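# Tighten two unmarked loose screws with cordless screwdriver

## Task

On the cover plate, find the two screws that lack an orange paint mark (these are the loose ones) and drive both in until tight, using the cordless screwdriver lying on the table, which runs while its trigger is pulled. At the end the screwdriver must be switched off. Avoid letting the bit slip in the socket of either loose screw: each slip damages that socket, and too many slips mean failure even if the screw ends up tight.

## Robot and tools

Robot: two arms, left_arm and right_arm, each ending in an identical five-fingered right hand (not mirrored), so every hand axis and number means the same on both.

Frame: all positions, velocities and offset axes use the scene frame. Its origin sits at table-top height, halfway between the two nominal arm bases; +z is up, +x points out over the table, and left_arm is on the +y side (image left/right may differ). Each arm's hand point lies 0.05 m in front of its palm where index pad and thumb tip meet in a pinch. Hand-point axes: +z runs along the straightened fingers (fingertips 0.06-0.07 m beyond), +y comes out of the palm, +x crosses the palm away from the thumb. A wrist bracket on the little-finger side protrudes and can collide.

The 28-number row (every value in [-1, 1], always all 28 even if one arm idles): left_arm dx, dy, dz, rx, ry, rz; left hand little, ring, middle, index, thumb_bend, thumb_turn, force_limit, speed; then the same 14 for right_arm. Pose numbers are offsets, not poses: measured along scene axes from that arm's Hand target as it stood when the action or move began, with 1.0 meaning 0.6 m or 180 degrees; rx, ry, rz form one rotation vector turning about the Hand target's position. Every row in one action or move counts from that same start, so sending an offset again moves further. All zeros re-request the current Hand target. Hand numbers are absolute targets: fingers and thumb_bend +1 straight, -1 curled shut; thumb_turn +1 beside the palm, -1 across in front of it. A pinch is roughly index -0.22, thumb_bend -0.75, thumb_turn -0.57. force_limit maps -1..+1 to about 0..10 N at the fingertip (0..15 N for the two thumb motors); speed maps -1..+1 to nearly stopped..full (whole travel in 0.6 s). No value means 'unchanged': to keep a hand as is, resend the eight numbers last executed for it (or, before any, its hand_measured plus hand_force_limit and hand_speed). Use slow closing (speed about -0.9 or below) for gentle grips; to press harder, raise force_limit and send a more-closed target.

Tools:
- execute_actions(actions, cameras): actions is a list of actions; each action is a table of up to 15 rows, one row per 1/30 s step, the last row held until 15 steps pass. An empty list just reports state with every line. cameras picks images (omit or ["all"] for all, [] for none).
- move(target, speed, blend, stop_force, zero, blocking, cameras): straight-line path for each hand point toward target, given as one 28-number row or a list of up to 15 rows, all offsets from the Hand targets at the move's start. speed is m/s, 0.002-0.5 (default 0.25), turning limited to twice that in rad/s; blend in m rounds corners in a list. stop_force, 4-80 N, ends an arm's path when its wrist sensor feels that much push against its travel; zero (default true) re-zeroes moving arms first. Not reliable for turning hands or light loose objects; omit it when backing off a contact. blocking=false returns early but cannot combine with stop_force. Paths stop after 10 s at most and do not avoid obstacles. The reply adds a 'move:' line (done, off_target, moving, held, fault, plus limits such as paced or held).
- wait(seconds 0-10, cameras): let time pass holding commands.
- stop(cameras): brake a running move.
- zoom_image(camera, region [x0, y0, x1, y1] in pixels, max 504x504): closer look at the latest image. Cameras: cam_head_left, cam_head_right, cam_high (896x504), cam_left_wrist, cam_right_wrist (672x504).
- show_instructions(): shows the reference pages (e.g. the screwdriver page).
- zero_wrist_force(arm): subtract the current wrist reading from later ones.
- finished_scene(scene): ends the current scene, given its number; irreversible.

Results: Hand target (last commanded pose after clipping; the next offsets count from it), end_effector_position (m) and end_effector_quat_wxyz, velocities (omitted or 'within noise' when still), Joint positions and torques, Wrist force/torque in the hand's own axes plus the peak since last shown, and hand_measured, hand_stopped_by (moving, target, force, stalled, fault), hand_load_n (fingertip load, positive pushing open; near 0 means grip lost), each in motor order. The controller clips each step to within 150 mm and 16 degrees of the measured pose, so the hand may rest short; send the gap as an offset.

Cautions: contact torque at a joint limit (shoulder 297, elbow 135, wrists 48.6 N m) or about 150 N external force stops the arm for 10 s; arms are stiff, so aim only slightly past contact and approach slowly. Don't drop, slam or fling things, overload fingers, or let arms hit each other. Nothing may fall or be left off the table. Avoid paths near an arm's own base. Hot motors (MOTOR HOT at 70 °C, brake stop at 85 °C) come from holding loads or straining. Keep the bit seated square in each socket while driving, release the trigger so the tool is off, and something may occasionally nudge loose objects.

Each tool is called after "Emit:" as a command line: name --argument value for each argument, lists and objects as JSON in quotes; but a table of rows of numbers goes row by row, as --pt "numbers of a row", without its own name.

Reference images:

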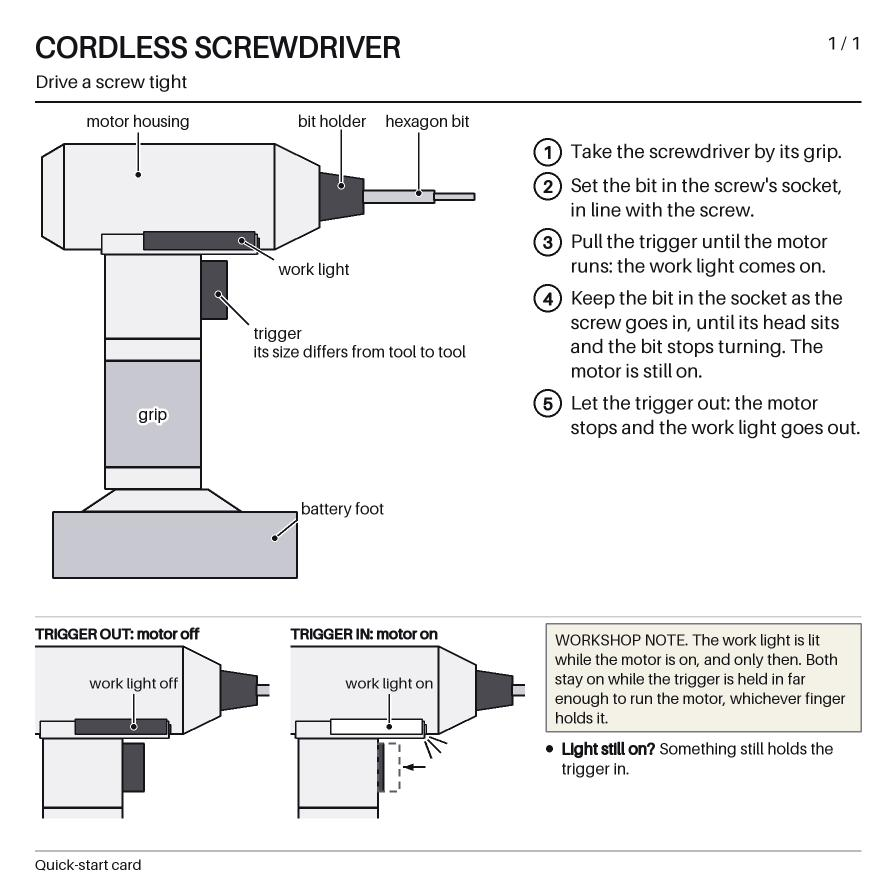

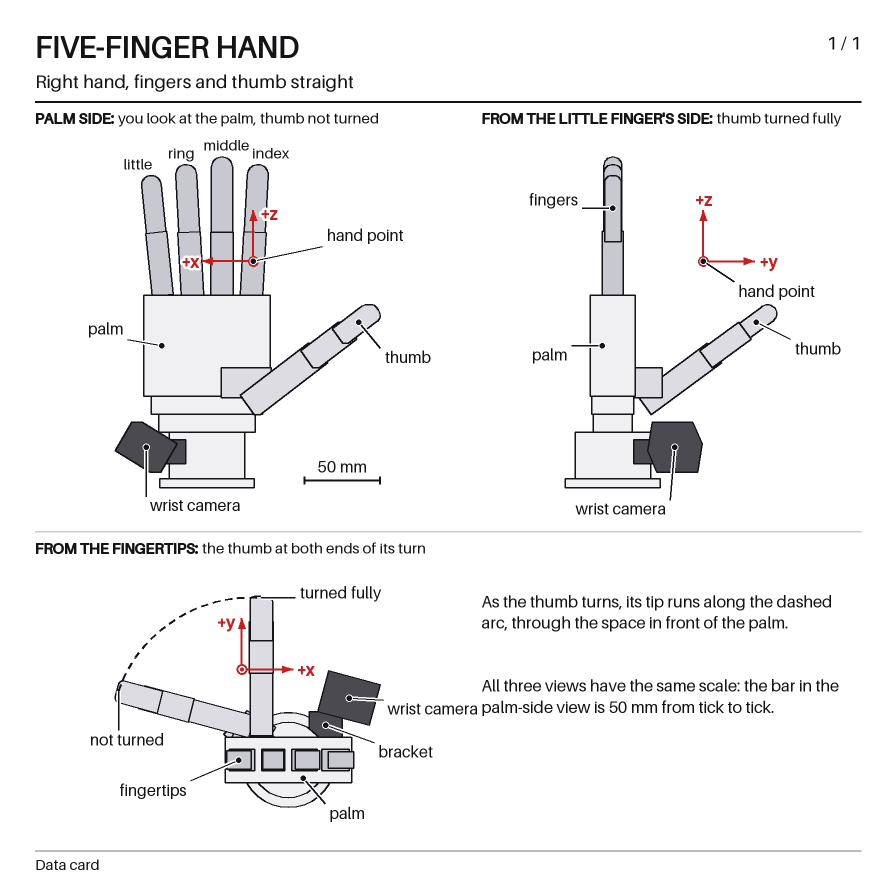

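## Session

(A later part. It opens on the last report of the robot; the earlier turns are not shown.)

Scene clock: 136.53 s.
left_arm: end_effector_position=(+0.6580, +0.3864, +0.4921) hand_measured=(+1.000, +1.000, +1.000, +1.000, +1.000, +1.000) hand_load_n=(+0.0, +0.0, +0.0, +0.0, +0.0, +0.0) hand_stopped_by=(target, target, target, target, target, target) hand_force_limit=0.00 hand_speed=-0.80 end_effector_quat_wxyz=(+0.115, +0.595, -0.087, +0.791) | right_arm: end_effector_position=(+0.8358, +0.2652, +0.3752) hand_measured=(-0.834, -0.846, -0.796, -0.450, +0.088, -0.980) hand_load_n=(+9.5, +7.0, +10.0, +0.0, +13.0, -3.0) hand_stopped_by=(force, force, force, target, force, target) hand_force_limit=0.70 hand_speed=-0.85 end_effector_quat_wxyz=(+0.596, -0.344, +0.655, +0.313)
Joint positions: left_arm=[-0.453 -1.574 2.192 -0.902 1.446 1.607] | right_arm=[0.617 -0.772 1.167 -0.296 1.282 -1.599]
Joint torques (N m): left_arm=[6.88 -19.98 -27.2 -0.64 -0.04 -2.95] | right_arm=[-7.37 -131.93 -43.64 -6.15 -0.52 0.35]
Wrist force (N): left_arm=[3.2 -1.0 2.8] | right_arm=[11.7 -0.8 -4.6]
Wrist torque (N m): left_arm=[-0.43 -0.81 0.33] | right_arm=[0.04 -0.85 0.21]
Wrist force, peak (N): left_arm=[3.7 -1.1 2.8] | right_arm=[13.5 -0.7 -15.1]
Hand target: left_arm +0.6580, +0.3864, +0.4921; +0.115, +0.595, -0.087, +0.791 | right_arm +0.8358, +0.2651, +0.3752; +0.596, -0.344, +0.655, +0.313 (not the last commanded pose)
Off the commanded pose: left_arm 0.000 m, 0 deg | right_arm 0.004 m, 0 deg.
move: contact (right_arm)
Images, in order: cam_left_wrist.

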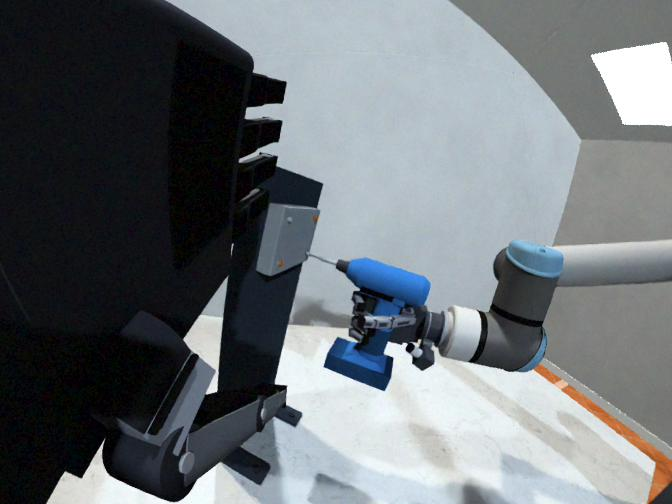

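Emit:
move --target '[0,0,0,0,0,0,1,1,1,1,1,1,0,-0.8,0.003,0.0042,0,0,0,0,-1,-1,-0.98,-0.45,-1,-0.98,0.7,-0.85]' --speed 0.004 --stop_force 12 --cameras '["cam_left_wrist"]'

Emit:
zoom_image --camera "cam_left_wrist" --region '[296, 240, 324, 261]'

Scene clock: 137.73 s.
left_arm: end_effector_position=(+0.6580, +0.3864, +0.4921) hand_measured=(+1.000, +1.000, +1.000, +1.000, +1.000, +1.000) hand_load_n=(+0.0, +0.0, +0.0, +0.0, +0.5, +0.0) hand_stopped_by=(target, target, target, target, target, target) hand_force_limit=0.00 hand_speed=-0.80 end_effector_quat_wxyz=(+0.115, +0.595, -0.087, +0.791) | right_arm: end_effector_position=(+0.8360, +0.2653, +0.3753) hand_measured=(-0.834, -0.846, -0.796, -0.450, +0.088, -0.980) hand_load_n=(+9.5, +7.0, +9.5, +0.0, +13.0, -3.0) hand_stopped_by=(force, force, force, target, force, target) hand_force_limit=0.70 hand_speed=-0.85 end_effector_quat_wxyz=(+0.596, -0.344, +0.655, +0.313)
Joint positions: left_arm=[-0.453 -1.574 2.192 -0.902 1.446 1.607] | right_arm=[0.617 -0.772 1.166 -0.296 1.282 -1.599]
Joint torques (N m): left_arm=[3.86 -19.05 -27.78 -0.74 -0.18 -2.58] | right_arm=[-4.98 -133.1 -47.18 -7.48 -0.38 0.21]
Wrist force (N): left_arm=[3.2 -1.0 2.8] | right_arm=[14.7 -0.6 -13.0]
Wrist torque (N m): left_arm=[-0.41 -0.80 0.33] | right_arm=[0.33 -0.95 0.30]
Wrist force, peak (N): left_arm=[3.6 -1.0 3.0] | right_arm=[16.1 -0.8 -20.7]
Hand target: left_arm +0.6580, +0.3864, +0.4921; +0.115, +0.595, -0.087, +0.791 | right_arm +0.8360, +0.2653, +0.3753; +0.596, -0.344, +0.655, +0.313 (not the last commanded pose)
Off the commanded pose: left_arm 0.000 m, 0 deg | right_arm 0.003 m, 0 deg.
move: contact (right_arm)
Images, in order: cam_left_wrist.

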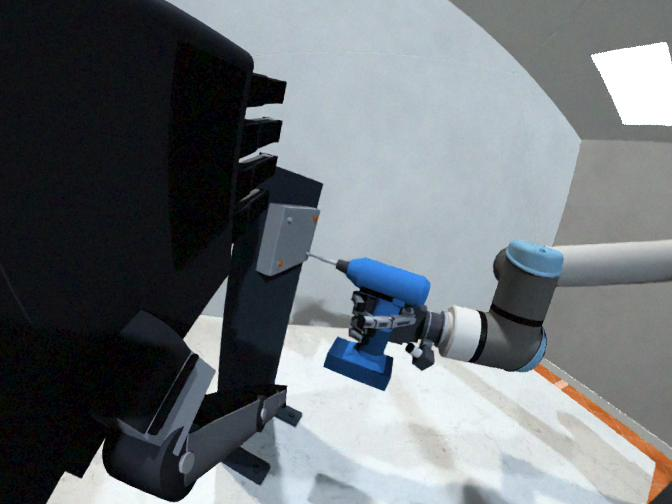

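Scaled by 18.000 from the camera's 672x504 image, which has a finer 960x720 frame.

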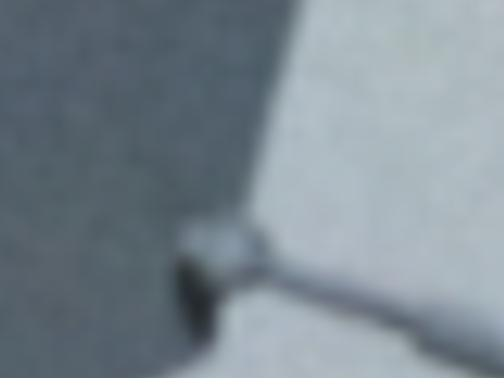

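Emit:
execute_actions --actions '[[[0,0,0,0,0,0,1,1,1,1,1,1,0,-0.8,-0.00017,0.00012,0,0,0,0,-1,-1,-0.98,-0.45,-1,-0.98,0.7,-0.85],[0,0,0,0,0,0,1,1,1,1,1,1,0,-0.8,-0.00034,0.00024,0,0,0,0,-1,-1,-0.98,-0.45,-1,-0.98,0.7,-0.85],[0,0,0,0,0,0,1,1,1,1,1,1,0,-0.8,-0.00034,0.00024,0,0,0,0,-1,-1,-0.98,-0.45,-1,-0.98,0.7,-0.85],[0,0,0,0,0,0,1,1,1,1,1,1,0,-0.8,-0.00034,0.00024,-0.0002,0,0,0,-1,-1,-0.98,-0.45,-1,-0.98,0.7,-0.85],[0,0,0,0,0,0,1,1,1,1,1,1,0,-0.8,-0.00034,0.00024,-0.0004,0,0,0,-1,-1,-0.98,-0.45,-1,-0.98,0.7,-0.85],[0,0,0,0,0,0,1,1,1,1,1,1,0,-0.8,-0.00017,0.00012,-0.0004,0,0,0,-1,-1,-0.98,-0.45,-1,-0.98,0.7,-0.85],[0,0,0,0,0,0,1,1,1,1,1,1,0,-0.8,0,0,-0.0004,0,0,0,-1,-1,-0.98,-0.45,-1,-0.98,0.7,-0.85],[0,0,0,0,0,0,1,1,1,1,1,1,0,-0.8,0.00017,-0.00012,-0.0004,0,0,0,-1,-1,-0.98,-0.45,-1,-0.98,0.7,-0.85],[0,0,0,0,0,0,1,1,1,1,1,1,0,-0.8,0.00034,-0.00024,-0.0002,0,0,0,-1,-1,-0.98,-0.45,-1,-0.98,0.7,-0.85],[0,0,0,0,0,0,1,1,1,1,1,1,0,-0.8,0.00034,-0.00024,0,0,0,0,-1,-1,-0.98,-0.45,-1,-0.98,0.7,-0.85],[0,0,0,0,0,0,1,1,1,1,1,1,0,-0.8,0.00034,-0.00024,0.0002,0,0,0,-1,-1,-0.98,-0.45,-1,-0.98,0.7,-0.85],[0,0,0,0,0,0,1,1,1,1,1,1,0,-0.8,0.00034,-0.00024,0.0004,0,0,0,-1,-1,-0.98,-0.45,-1,-0.98,0.7,-0.85],[0,0,0,0,0,0,1,1,1,1,1,1,0,-0.8,0.00017,-0.00012,0.0004,0,0,0,-1,-1,-0.98,-0.45,-1,-0.98,0.7,-0.85],[0,0,0,0,0,0,1,1,1,1,1,1,0,-0.8,0,0,0.0004,0,0,0,-1,-1,-0.98,-0.45,-1,-0.98,0.7,-0.85],[0,0,0,0,0,0,1,1,1,1,1,1,0,-0.8,-0.00017,0.00012,0.0004,0,0,0,-1,-1,-0.98,-0.45,-1,-0.98,0.7,-0.85]]]' --cameras '[]'

Emit:
execute_actions --actions '[[[0,0,0,0,0,0,1,1,1,1,1,1,0,-0.8,0.00017,-0.00012,-0.0004,0,0,0,-1,-1,-0.98,-0.45,-1,-0.98,0.7,-0.85]]]' --cameras '["cam_left_wrist"]'

Scene clock: 140.60 s.
Wrist force, peak (N): left_arm=[3.8 -1.2 3.1] | right_arm=[15.3 -0.5 -13.0]
Off the commanded pose: left_arm 0.000 m, 0 deg | right_arm 0.000 m, 0 deg.

Scene clock: 141.30 s.
left_arm: end_effector_position=(+0.6580, +0.3864, +0.4921) hand_measured=(+1.000, +1.000, +1.000, +1.000, +1.000, +1.000) hand_load_n=(+0.0, +0.0, +0.0, +0.0, +0.0, +0.0) hand_stopped_by=(target, target, target, target, target, target) hand_force_limit=0.00 hand_speed=-0.80 end_effector_quat_wxyz=(+0.115, +0.595, -0.087, +0.791) | right_arm: end_effector_position=(+0.8360, +0.2653, +0.3753) hand_measured=(-0.834, -0.846, -0.796, -0.450, +0.088, -0.980) hand_load_n=(+9.5, +6.5, +9.5, +0.0, +13.0, -3.5) hand_stopped_by=(force, force, force, target, force, target) hand_force_limit=0.70 hand_speed=-0.85 end_effector_quat_wxyz=(+0.596, -0.344, +0.655, +0.313)
Joint positions: left_arm=[-0.453 -1.574 2.192 -0.902 1.446 1.607] | right_arm=[0.617 -0.772 1.166 -0.296 1.282 -1.599]
Joint torques (N m): left_arm=[0.48 -21.1 -28.12 -1.06 -0.18 -2.54] | right_arm=[0.92 -115.17 -47.61 -7.84 -0.43 0.57]
Wrist force (N): left_arm=[3.5 -1.1 2.5] | right_arm=[15.1 -0.4 -12.9]
Wrist torque (N m): left_arm=[-0.41 -0.84 0.35] | right_arm=[0.36 -0.85 0.31]
Wrist force, peak (N): left_arm=[3.5 -1.5 3.2] | right_arm=[16.6 -0.6 -14.3]
Hand target: left_arm +0.6580, +0.3864, +0.4921; +0.115, +0.595, -0.087, +0.791 | right_arm +0.8360, +0.2653, +0.3753; +0.596, -0.344, +0.655, +0.313
Off the commanded pose: left_arm 0.000 m, 0 deg | right_arm 0.000 m, 0 deg.
Images, in order: cam_left_wrist.

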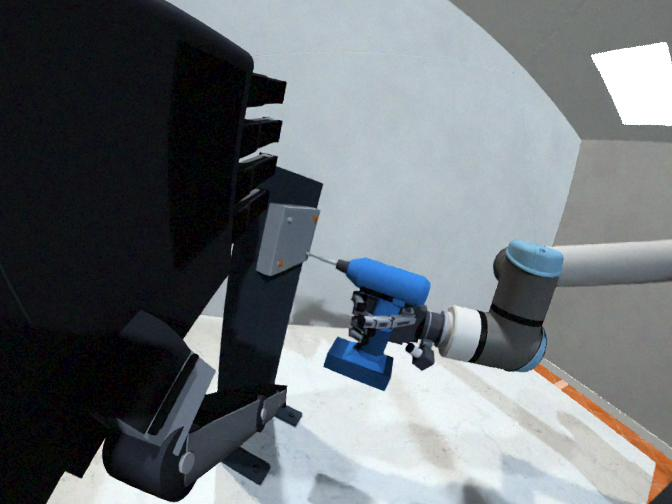

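Emit:
move --pt "0 0 0 0 0 0 1 1 1 1 1 1 0 -0.8 -0.0021 -0.003 0 0 0 0 -1 -1 -0.98 -0.45 -1 -0.98 0.7 -0.85" --pt "0 0 0 0 0 0 1 1 1 1 1 1 0 -0.8 -0.0018 -0.0032 -0.0002 0 0 0 -1 -1 -0.98 -0.45 -1 -0.98 0.7 -0.85" --speed 0.01 --cameras '[]'

Emit:
move --target '[0,0,0,0,0,0,1,1,1,1,1,1,0,-0.8,0.0054,0.0076,0,0,0,0,-1,-1,-0.98,-0.45,-1,-0.98,0.7,-0.85]' --speed 0.006 --stop_force 5 --cameras '["cam_left_wrist"]'

Scene clock: 143.10 s.
Wrist force, peak (N): left_arm=[3.8 -0.9 3.0] | right_arm=[15.3 -0.4 -12.9]
Off the commanded pose: left_arm 0.000 m, 0 deg | right_arm 0.000 m, 0 deg.
move: done

Scene clock: 144.70 s.
left_arm: end_effector_position=(+0.6580, +0.3864, +0.4921) hand_measured=(+1.000, +1.000, +1.000, +1.000, +1.000, +1.000) hand_load_n=(+0.0, +0.0, +0.0, +0.0, +0.0, +0.0) hand_stopped_by=(target, target, target, target, target, target) hand_force_limit=0.00 hand_speed=-0.80 end_effector_quat_wxyz=(+0.115, +0.595, -0.087, +0.791) | right_arm: end_effector_position=(+0.8361, +0.2650, +0.3751) hand_measured=(-0.834, -0.846, -0.796, -0.450, +0.088, -0.980) hand_load_n=(+9.0, +6.5, +9.5, +0.0, +13.0, -3.0) hand_stopped_by=(force, force, force, target, force, target) hand_force_limit=0.70 hand_speed=-0.85 end_effector_quat_wxyz=(+0.596, -0.344, +0.655, +0.313)
Joint positions: left_arm=[-0.453 -1.574 2.192 -0.902 1.446 1.607] | right_arm=[0.616 -0.772 1.167 -0.296 1.281 -1.599]
Joint torques (N m): left_arm=[1.34 -16.41 -29.26 -2.17 0.5 -2.49] | right_arm=[-14.7 -131.62 -43.84 -5.72 -0.21 -1.28]
Wrist force (N): left_arm=[3.4 -1.2 2.6] | right_arm=[11.1 0.6 -3.9]
Wrist torque (N m): left_arm=[-0.43 -0.82 0.33] | right_arm=[-0.09 -0.82 0.12]
Wrist force, peak (N): left_arm=[3.6 -1.4 3.0] | right_arm=[12.9 0.7 -14.4]
Hand target: left_arm +0.6580, +0.3864, +0.4921; +0.115, +0.595, -0.087, +0.791 | right_arm +0.8362, +0.2650, +0.3752; +0.596, -0.344, +0.655, +0.313 (not the last commanded pose)
Off the commanded pose: left_arm 0.000 m, 0 deg | right_arm 0.004 m, 0 deg.
move: contact (right_arm)
Images, in order: cam_left_wrist.

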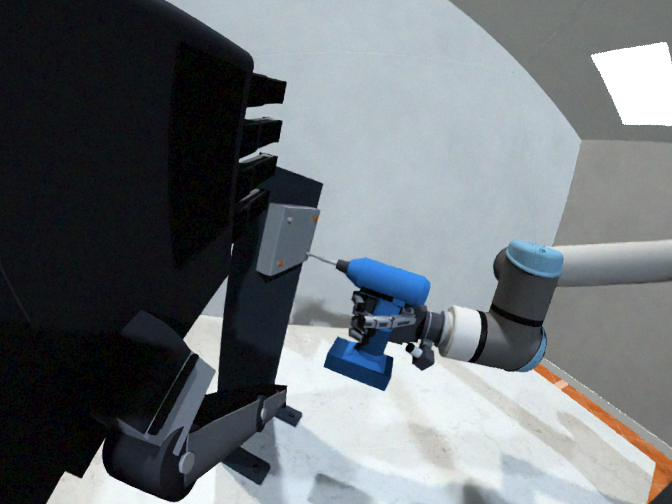

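Emit:
move --pt "0 0 0 0 0 0 1 1 1 1 1 1 0 -0.8 -0.0024 -0.0034 0 0 0 0 -1 -1 -0.98 -0.45 -1 -0.98 0.7 -0.85" --pt "0 0 0 0 0 0 1 1 1 1 1 1 0 -0.8 -0.0027 -0.0032 0.0002 0 0 0 -1 -1 -0.98 -0.45 -1 -0.98 0.7 -0.85" --speed 0.01 --cameras '[]'

Emit:
execute_actions --actions '[[[0,0,0,0,0,0,1,1,1,1,1,1,0,-0.8,0,0,0,0,0,0,-1,-1,-0.98,-0.9,-1,-0.98,0.2,0],[0,0,0,0,0,0,1,1,1,1,1,1,0,-0.8,0,0,0,0,0,0,-1,-1,-0.98,-0.9,-1,-0.98,0.2,0],[0,0,0,0,0,0,1,1,1,1,1,1,0,-0.8,0,0,0,0,0,0,-1,-1,-0.98,-0.9,-1,-0.98,0.2,0],[0,0,0,0,0,0,1,1,1,1,1,1,0,-0.8,0,0,0,0,0,0,-1,-1,-0.98,-0.9,-1,-0.98,0.2,0],[0,0,0,0,0,0,1,1,1,1,1,1,0,-0.8,0,0,0,0,0,0,-1,-1,-0.98,-0.9,-1,-0.98,0.2,0],[0,0,0,0,0,0,1,1,1,1,1,1,0,-0.8,0,0,0,0,0,0,-1,-1,-0.98,-0.9,-1,-0.98,0.2,0],[0,0,0,0,0,0,1,1,1,1,1,1,0,-0.8,0,0,0,0,0,0,-1,-1,-0.98,-0.9,-1,-0.98,0.2,0],[0,0,0,0,0,0,1,1,1,1,1,1,0,-0.8,0,0,0,0,0,0,-1,-1,-0.98,-0.9,-1,-0.98,0.2,0],[0,0,0,0,0,0,1,1,1,1,1,1,0,-0.8,0,0,0,0,0,0,-1,-1,-0.98,-0.45,-1,-0.98,0.2,0]]]' --cameras '[]'

Emit:
move --target '[0,0,0,0,0,0,1,1,1,1,1,1,0,-0.8,0.0054,0.0076,0,0,0,0,-1,-1,-0.98,-0.45,-1,-0.98,0.2,0]' --speed 0.006 --stop_force 5 --cameras '["cam_left_wrist"]'

Scene clock: 146.70 s.
Wrist force, peak (N): left_arm=[3.5 -1.1 3.3] | right_arm=[11.4 0.8 -3.7]
Off the commanded pose: left_arm 0.000 m, 0 deg | right_arm 0.000 m, 0 deg.
move: done

Scene clock: 147.40 s.
Wrist force, peak (N): left_arm=[3.4 -1.1 3.0] | right_arm=[11.6 -0.4 0.8]
Off the commanded pose: left_arm 0.000 m, 0 deg | right_arm 0.000 m, 0 deg.

Scene clock: 148.80 s.
left_arm: end_effector_position=(+0.6580, +0.3864, +0.4921) hand_measured=(+1.000, +1.000, +1.000, +1.000, +1.000, +1.000) hand_load_n=(+0.0, +0.0, +0.0, +0.0, +0.0, +0.0) hand_stopped_by=(target, target, target, target, target, target) hand_force_limit=0.00 hand_speed=-0.80 end_effector_quat_wxyz=(+0.115, +0.595, -0.087, +0.791) | right_arm: end_effector_position=(+0.8359, +0.2651, +0.3753) hand_measured=(-0.834, -0.846, -0.796, -0.450, +0.088, -0.980) hand_load_n=(+9.0, +7.0, +9.5, +0.0, +13.0, -3.0) hand_stopped_by=(force, force, force, target, force, target) hand_force_limit=0.20 hand_speed=0.00 end_effector_quat_wxyz=(+0.596, -0.344, +0.655, +0.313)
Joint positions: left_arm=[-0.453 -1.574 2.192 -0.902 1.446 1.607] | right_arm=[0.616 -0.772 1.167 -0.296 1.282 -1.599]
Joint torques (N m): left_arm=[1.06 -18.17 -28.38 -2.14 0.12 -2.29] | right_arm=[-11.15 -132.83 -43.36 -6.03 -0.16 0.44]
Wrist force (N): left_arm=[3.1 -1.0 2.6] | right_arm=[11.7 0.4 -2.8]
Wrist torque (N m): left_arm=[-0.41 -0.79 0.32] | right_arm=[-0.04 -0.72 0.17]
Wrist force, peak (N): left_arm=[3.6 -1.2 2.8] | right_arm=[13.4 -0.1 -13.1]
Hand target: left_arm +0.6580, +0.3864, +0.4921; +0.115, +0.595, -0.087, +0.791 | right_arm +0.8359, +0.2650, +0.3753; +0.596, -0.344, +0.655, +0.313 (not the last commanded pose)
Off the commanded pose: left_arm 0.000 m, 0 deg | right_arm 0.003 m, 0 deg.
move: contact (right_arm)
Images, in order: cam_left_wrist.

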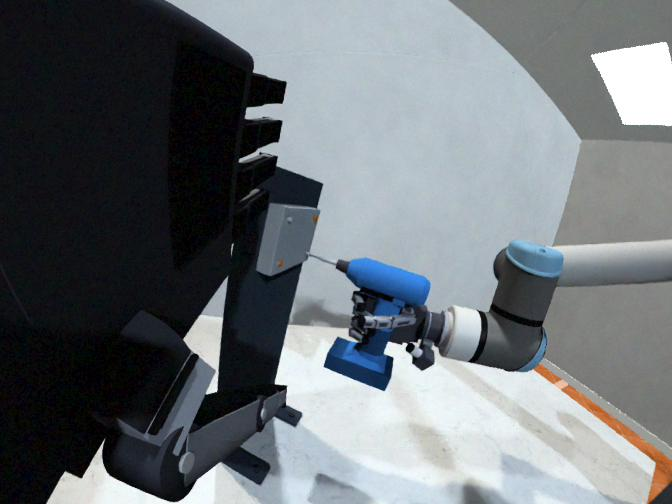

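Emit:
execute_actions --actions '[]'

Scene clock: 149.13 s.
left_arm: end_effector_position=(+0.6580, +0.3864, +0.4921) hand_measured=(+1.000, +1.000, +1.000, +1.000, +1.000, +1.000) hand_load_n=(+0.0, +0.0, +0.0, +0.5, +0.0, +0.0) hand_stopped_by=(target, target, target, target, target, target) hand_force_limit=0.00 hand_speed=-0.80 end_effector_quat_wxyz=(+0.115, +0.595, -0.087, +0.791) | right_arm: end_effector_position=(+0.8359, +0.2650, +0.3753) hand_measured=(-0.834, -0.846, -0.796, -0.450, +0.088, -0.980) hand_load_n=(+9.0, +7.0, +10.0, +0.0, +13.0, -3.0) hand_stopped_by=(force, force, force, target, force, target) hand_force_limit=0.20 hand_speed=0.00 end_effector_quat_wxyz=(+0.596, -0.344, +0.655, +0.313)
Joint positions: left_arm=[-0.453 -1.574 2.192 -0.902 1.446 1.607] | right_arm=[0.616 -0.772 1.167 -0.296 1.282 -1.599]
Joint velocities: within noise
Joint torques (N m): left_arm=[-1.51 -17.01 -29.73 -2.55 -0.4 -2.27] | right_arm=[-12.95 -131.6 -44.08 -5.87 -0.4 0.39]
Wrist force (N): left_arm=[3.2 -1.0 2.7] | right_arm=[11.8 0.3 -2.6]
Wrist torque (N m): left_arm=[-0.41 -0.81 0.33] | right_arm=[-0.07 -0.74 0.17]
Wrist force, peak (N): left_arm=[3.4 -1.1 3.1] | right_arm=[12.2 0.5 -3.0]
Hand target: left_arm +0.6580, +0.3864, +0.4921; +0.115, +0.595, -0.087, +0.791 | right_arm +0.8359, +0.2650, +0.3753; +0.596, -0.344, +0.655, +0.313 (not the last commanded pose)
Off the commanded pose: left_arm 0.000 m, 0 deg | right_arm 0.003 m, 0 deg.

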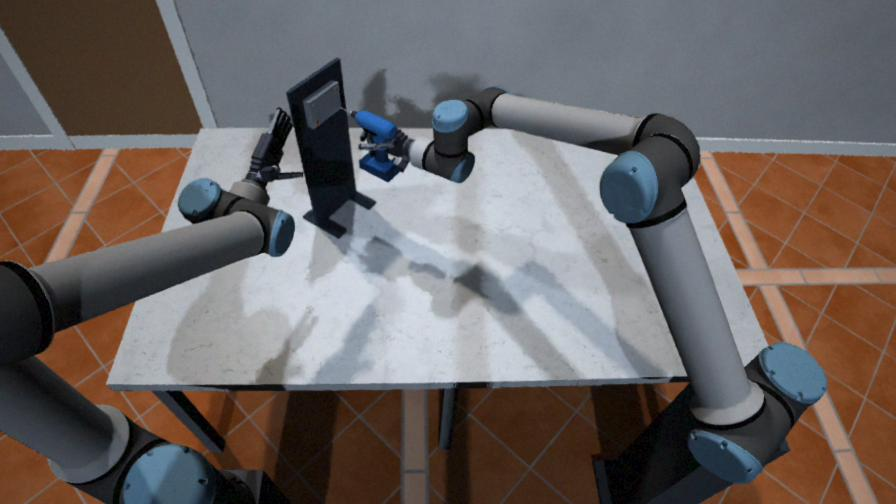

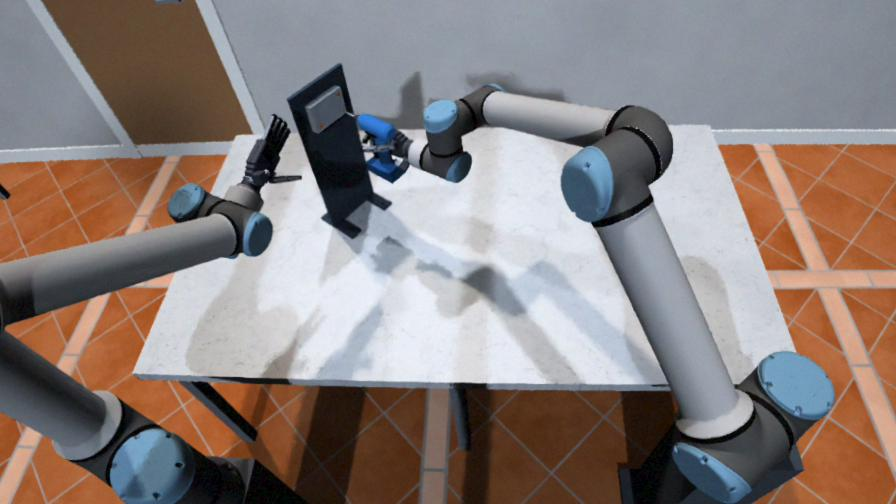

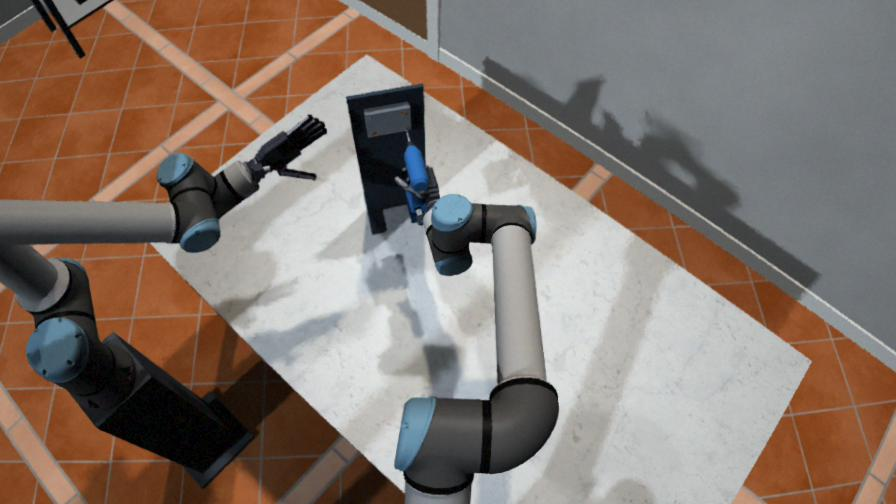

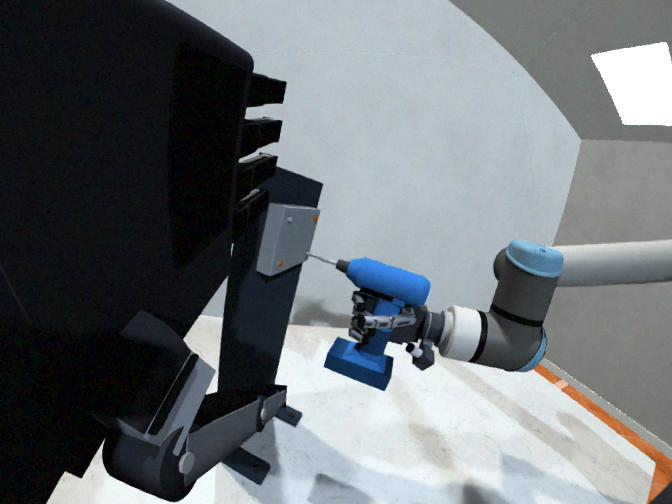

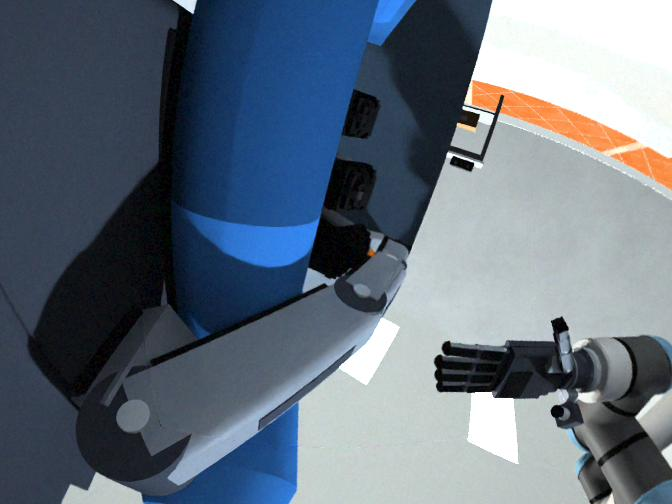

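Emit:
move --pt "0 0 0 0 0 0 1 1 1 1 1 1 0 -0.8 -0.0019 -0.0027 0 0 0 0 -1 -1 -0.98 -0.45 -1 -0.98 0.2 0" --pt "0 0 0 0 0 0 1 1 1 1 1 1 0 -0.8 -0.0019 -0.0027 -0.0014 0 0 0 -1 -1 -0.98 -0.45 -1 -0.98 0.2 0" --speed 0.01 --cameras '[]'

Emit:
move --target '[0,0,0,0,0,0,1,1,1,1,1,1,0,-0.8,0.0054,0.0076,0,0,0,0,-1,-1,-0.98,-0.45,-1,-0.98,0.2,0]' --speed 0.006 --stop_force 5 --cameras '["cam_left_wrist"]'

Emit:
zoom_image --camera "cam_left_wrist" --region '[296, 240, 324, 261]'

Scene clock: 150.73 s.
Wrist force, peak (N): left_arm=[3.9 -1.0 2.8] | right_arm=[12.3 -0.1 -2.9]
Off the commanded pose: left_arm 0.000 m, 0 deg | right_arm 0.000 m, 0 deg.
move: done

Scene clock: 152.33 s.
left_arm: end_effector_position=(+0.6580, +0.3864, +0.4921) hand_measured=(+1.000, +1.000, +1.000, +1.000, +1.000, +1.000) hand_load_n=(+0.0, +0.0, +0.0, +0.0, +0.0, +0.0) hand_stopped_by=(target, target, target, target, target, target) hand_force_limit=0.00 hand_speed=-0.80 end_effector_quat_wxyz=(+0.115, +0.595, -0.087, +0.791) | right_arm: end_effector_position=(+0.8359, +0.2647, +0.3744) hand_measured=(-0.834, -0.846, -0.796, -0.450, +0.088, -0.980) hand_load_n=(+9.0, +7.0, +9.5, +0.0, +13.0, -3.0) hand_stopped_by=(force, force, force, target, force, target) hand_force_limit=0.20 hand_speed=0.00 end_effector_quat_wxyz=(+0.596, -0.344, +0.655, +0.313)
Joint positions: left_arm=[-0.453 -1.574 2.192 -0.902 1.446 1.607] | right_arm=[0.616 -0.772 1.168 -0.298 1.281 -1.599]
Joint torques (N m): left_arm=[-2.13 -17.59 -30.08 -3.07 -0.2 -1.78] | right_arm=[-14.03 -131.77 -43.94 -5.59 -0.67 -0.46]
Wrist force (N): left_arm=[3.5 -1.0 2.5] | right_arm=[11.2 -0.3 -3.6]
Wrist torque (N m): left_arm=[-0.40 -0.83 0.34] | right_arm=[0.07 -0.80 0.20]
Wrist force, peak (N): left_arm=[3.7 -1.1 2.9] | right_arm=[13.3 -1.1 -14.7]
Hand target: left_arm +0.6580, +0.3864, +0.4921; +0.115, +0.595, -0.087, +0.791 | right_arm +0.8359, +0.2647, +0.3744; +0.596, -0.344, +0.655, +0.313 (not the last commanded pose)
Off the commanded pose: left_arm 0.000 m, 0 deg | right_arm 0.004 m, 0 deg.
move: contact (right_arm)
Images, in order: cam_left_wrist.

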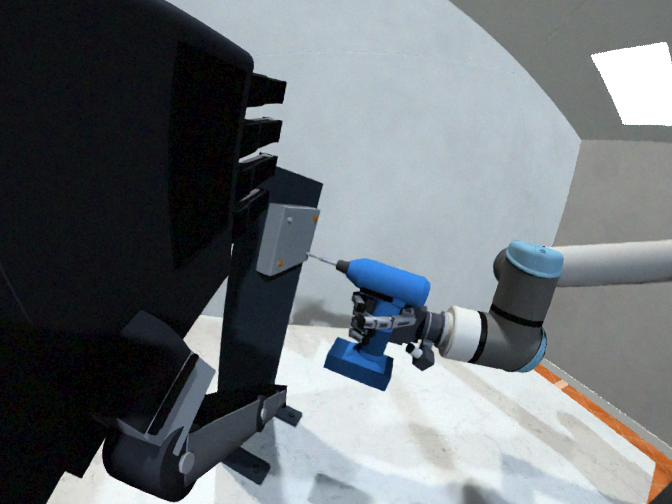

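Scaled by 18.000 from the camera's 672x504 image, which has a finer 960x720 frame.

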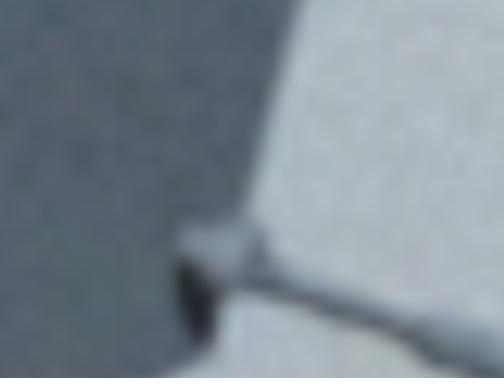

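Emit:
move --pt "0 0 0 0 0 0 1 1 1 1 1 1 0 -0.8 -0.0019 -0.0027 0 0 0 0 -1 -1 -0.98 -0.45 -1 -0.98 0.2 0" --pt "0 0 0 0 0 0 1 1 1 1 1 1 0 -0.8 -0.003 -0.0019 0.0013 0 0 0 -1 -1 -0.98 -0.45 -1 -0.98 0.2 0" --speed 0.01 --cameras '[]'

Emit:
move --target '[0,0,0,0,0,0,1,1,1,1,1,1,0,-0.8,0.0054,0.0076,0,0,0,0,-1,-1,-0.98,-0.45,-1,-0.98,0.2,0]' --speed 0.006 --stop_force 5 --cameras '["cam_left_wrist"]'

Scene clock: 154.20 s.
Wrist force, peak (N): left_arm=[3.7 -1.2 2.8] | right_arm=[11.4 -0.4 -3.5]
Off the commanded pose: left_arm 0.000 m, 0 deg | right_arm 0.000 m, 0 deg.
move: done

Scene clock: 155.57 s.
left_arm: end_effector_position=(+0.6580, +0.3864, +0.4921) hand_measured=(+1.000, +1.000, +1.000, +1.000, +1.000, +1.000) hand_load_n=(+0.0, +0.0, +0.0, +0.0, +0.0, +0.0) hand_stopped_by=(target, target, target, target, target, target) hand_force_limit=0.00 hand_speed=-0.80 end_effector_quat_wxyz=(+0.115, +0.595, -0.087, +0.791) | right_arm: end_effector_position=(+0.8353, +0.2654, +0.3752) hand_measured=(-0.834, -0.846, -0.796, -0.450, +0.088, -0.980) hand_load_n=(+9.5, +7.5, +10.0, +0.0, +13.0, -2.5) hand_stopped_by=(force, force, force, target, force, target) hand_force_limit=0.20 hand_speed=0.00 end_effector_quat_wxyz=(+0.596, -0.344, +0.655, +0.313)
Joint positions: left_arm=[-0.453 -1.574 2.192 -0.902 1.446 1.607] | right_arm=[0.617 -0.772 1.167 -0.296 1.282 -1.599]
Joint torques (N m): left_arm=[-1.21 -19.96 -31.77 -3.07 0.12 -1.29] | right_arm=[-3.35 -131.76 -43.38 -6 -0.7 0.85]
Wrist force (N): left_arm=[3.0 -1.3 2.7] | right_arm=[11.4 -1.5 -4.0]
Wrist torque (N m): left_arm=[-0.45 -0.77 0.31] | right_arm=[0.21 -0.76 0.27]
Wrist force, peak (N): left_arm=[3.4 -1.2 3.2] | right_arm=[13.1 -2.5 -14.7]
Hand target: left_arm +0.6580, +0.3864, +0.4921; +0.115, +0.595, -0.087, +0.791 | right_arm +0.8354, +0.2654, +0.3752; +0.596, -0.344, +0.655, +0.313 (not the last commanded pose)
Off the commanded pose: left_arm 0.000 m, 0 deg | right_arm 0.003 m, 0 deg.
move: contact (right_arm)
Images, in order: cam_left_wrist.

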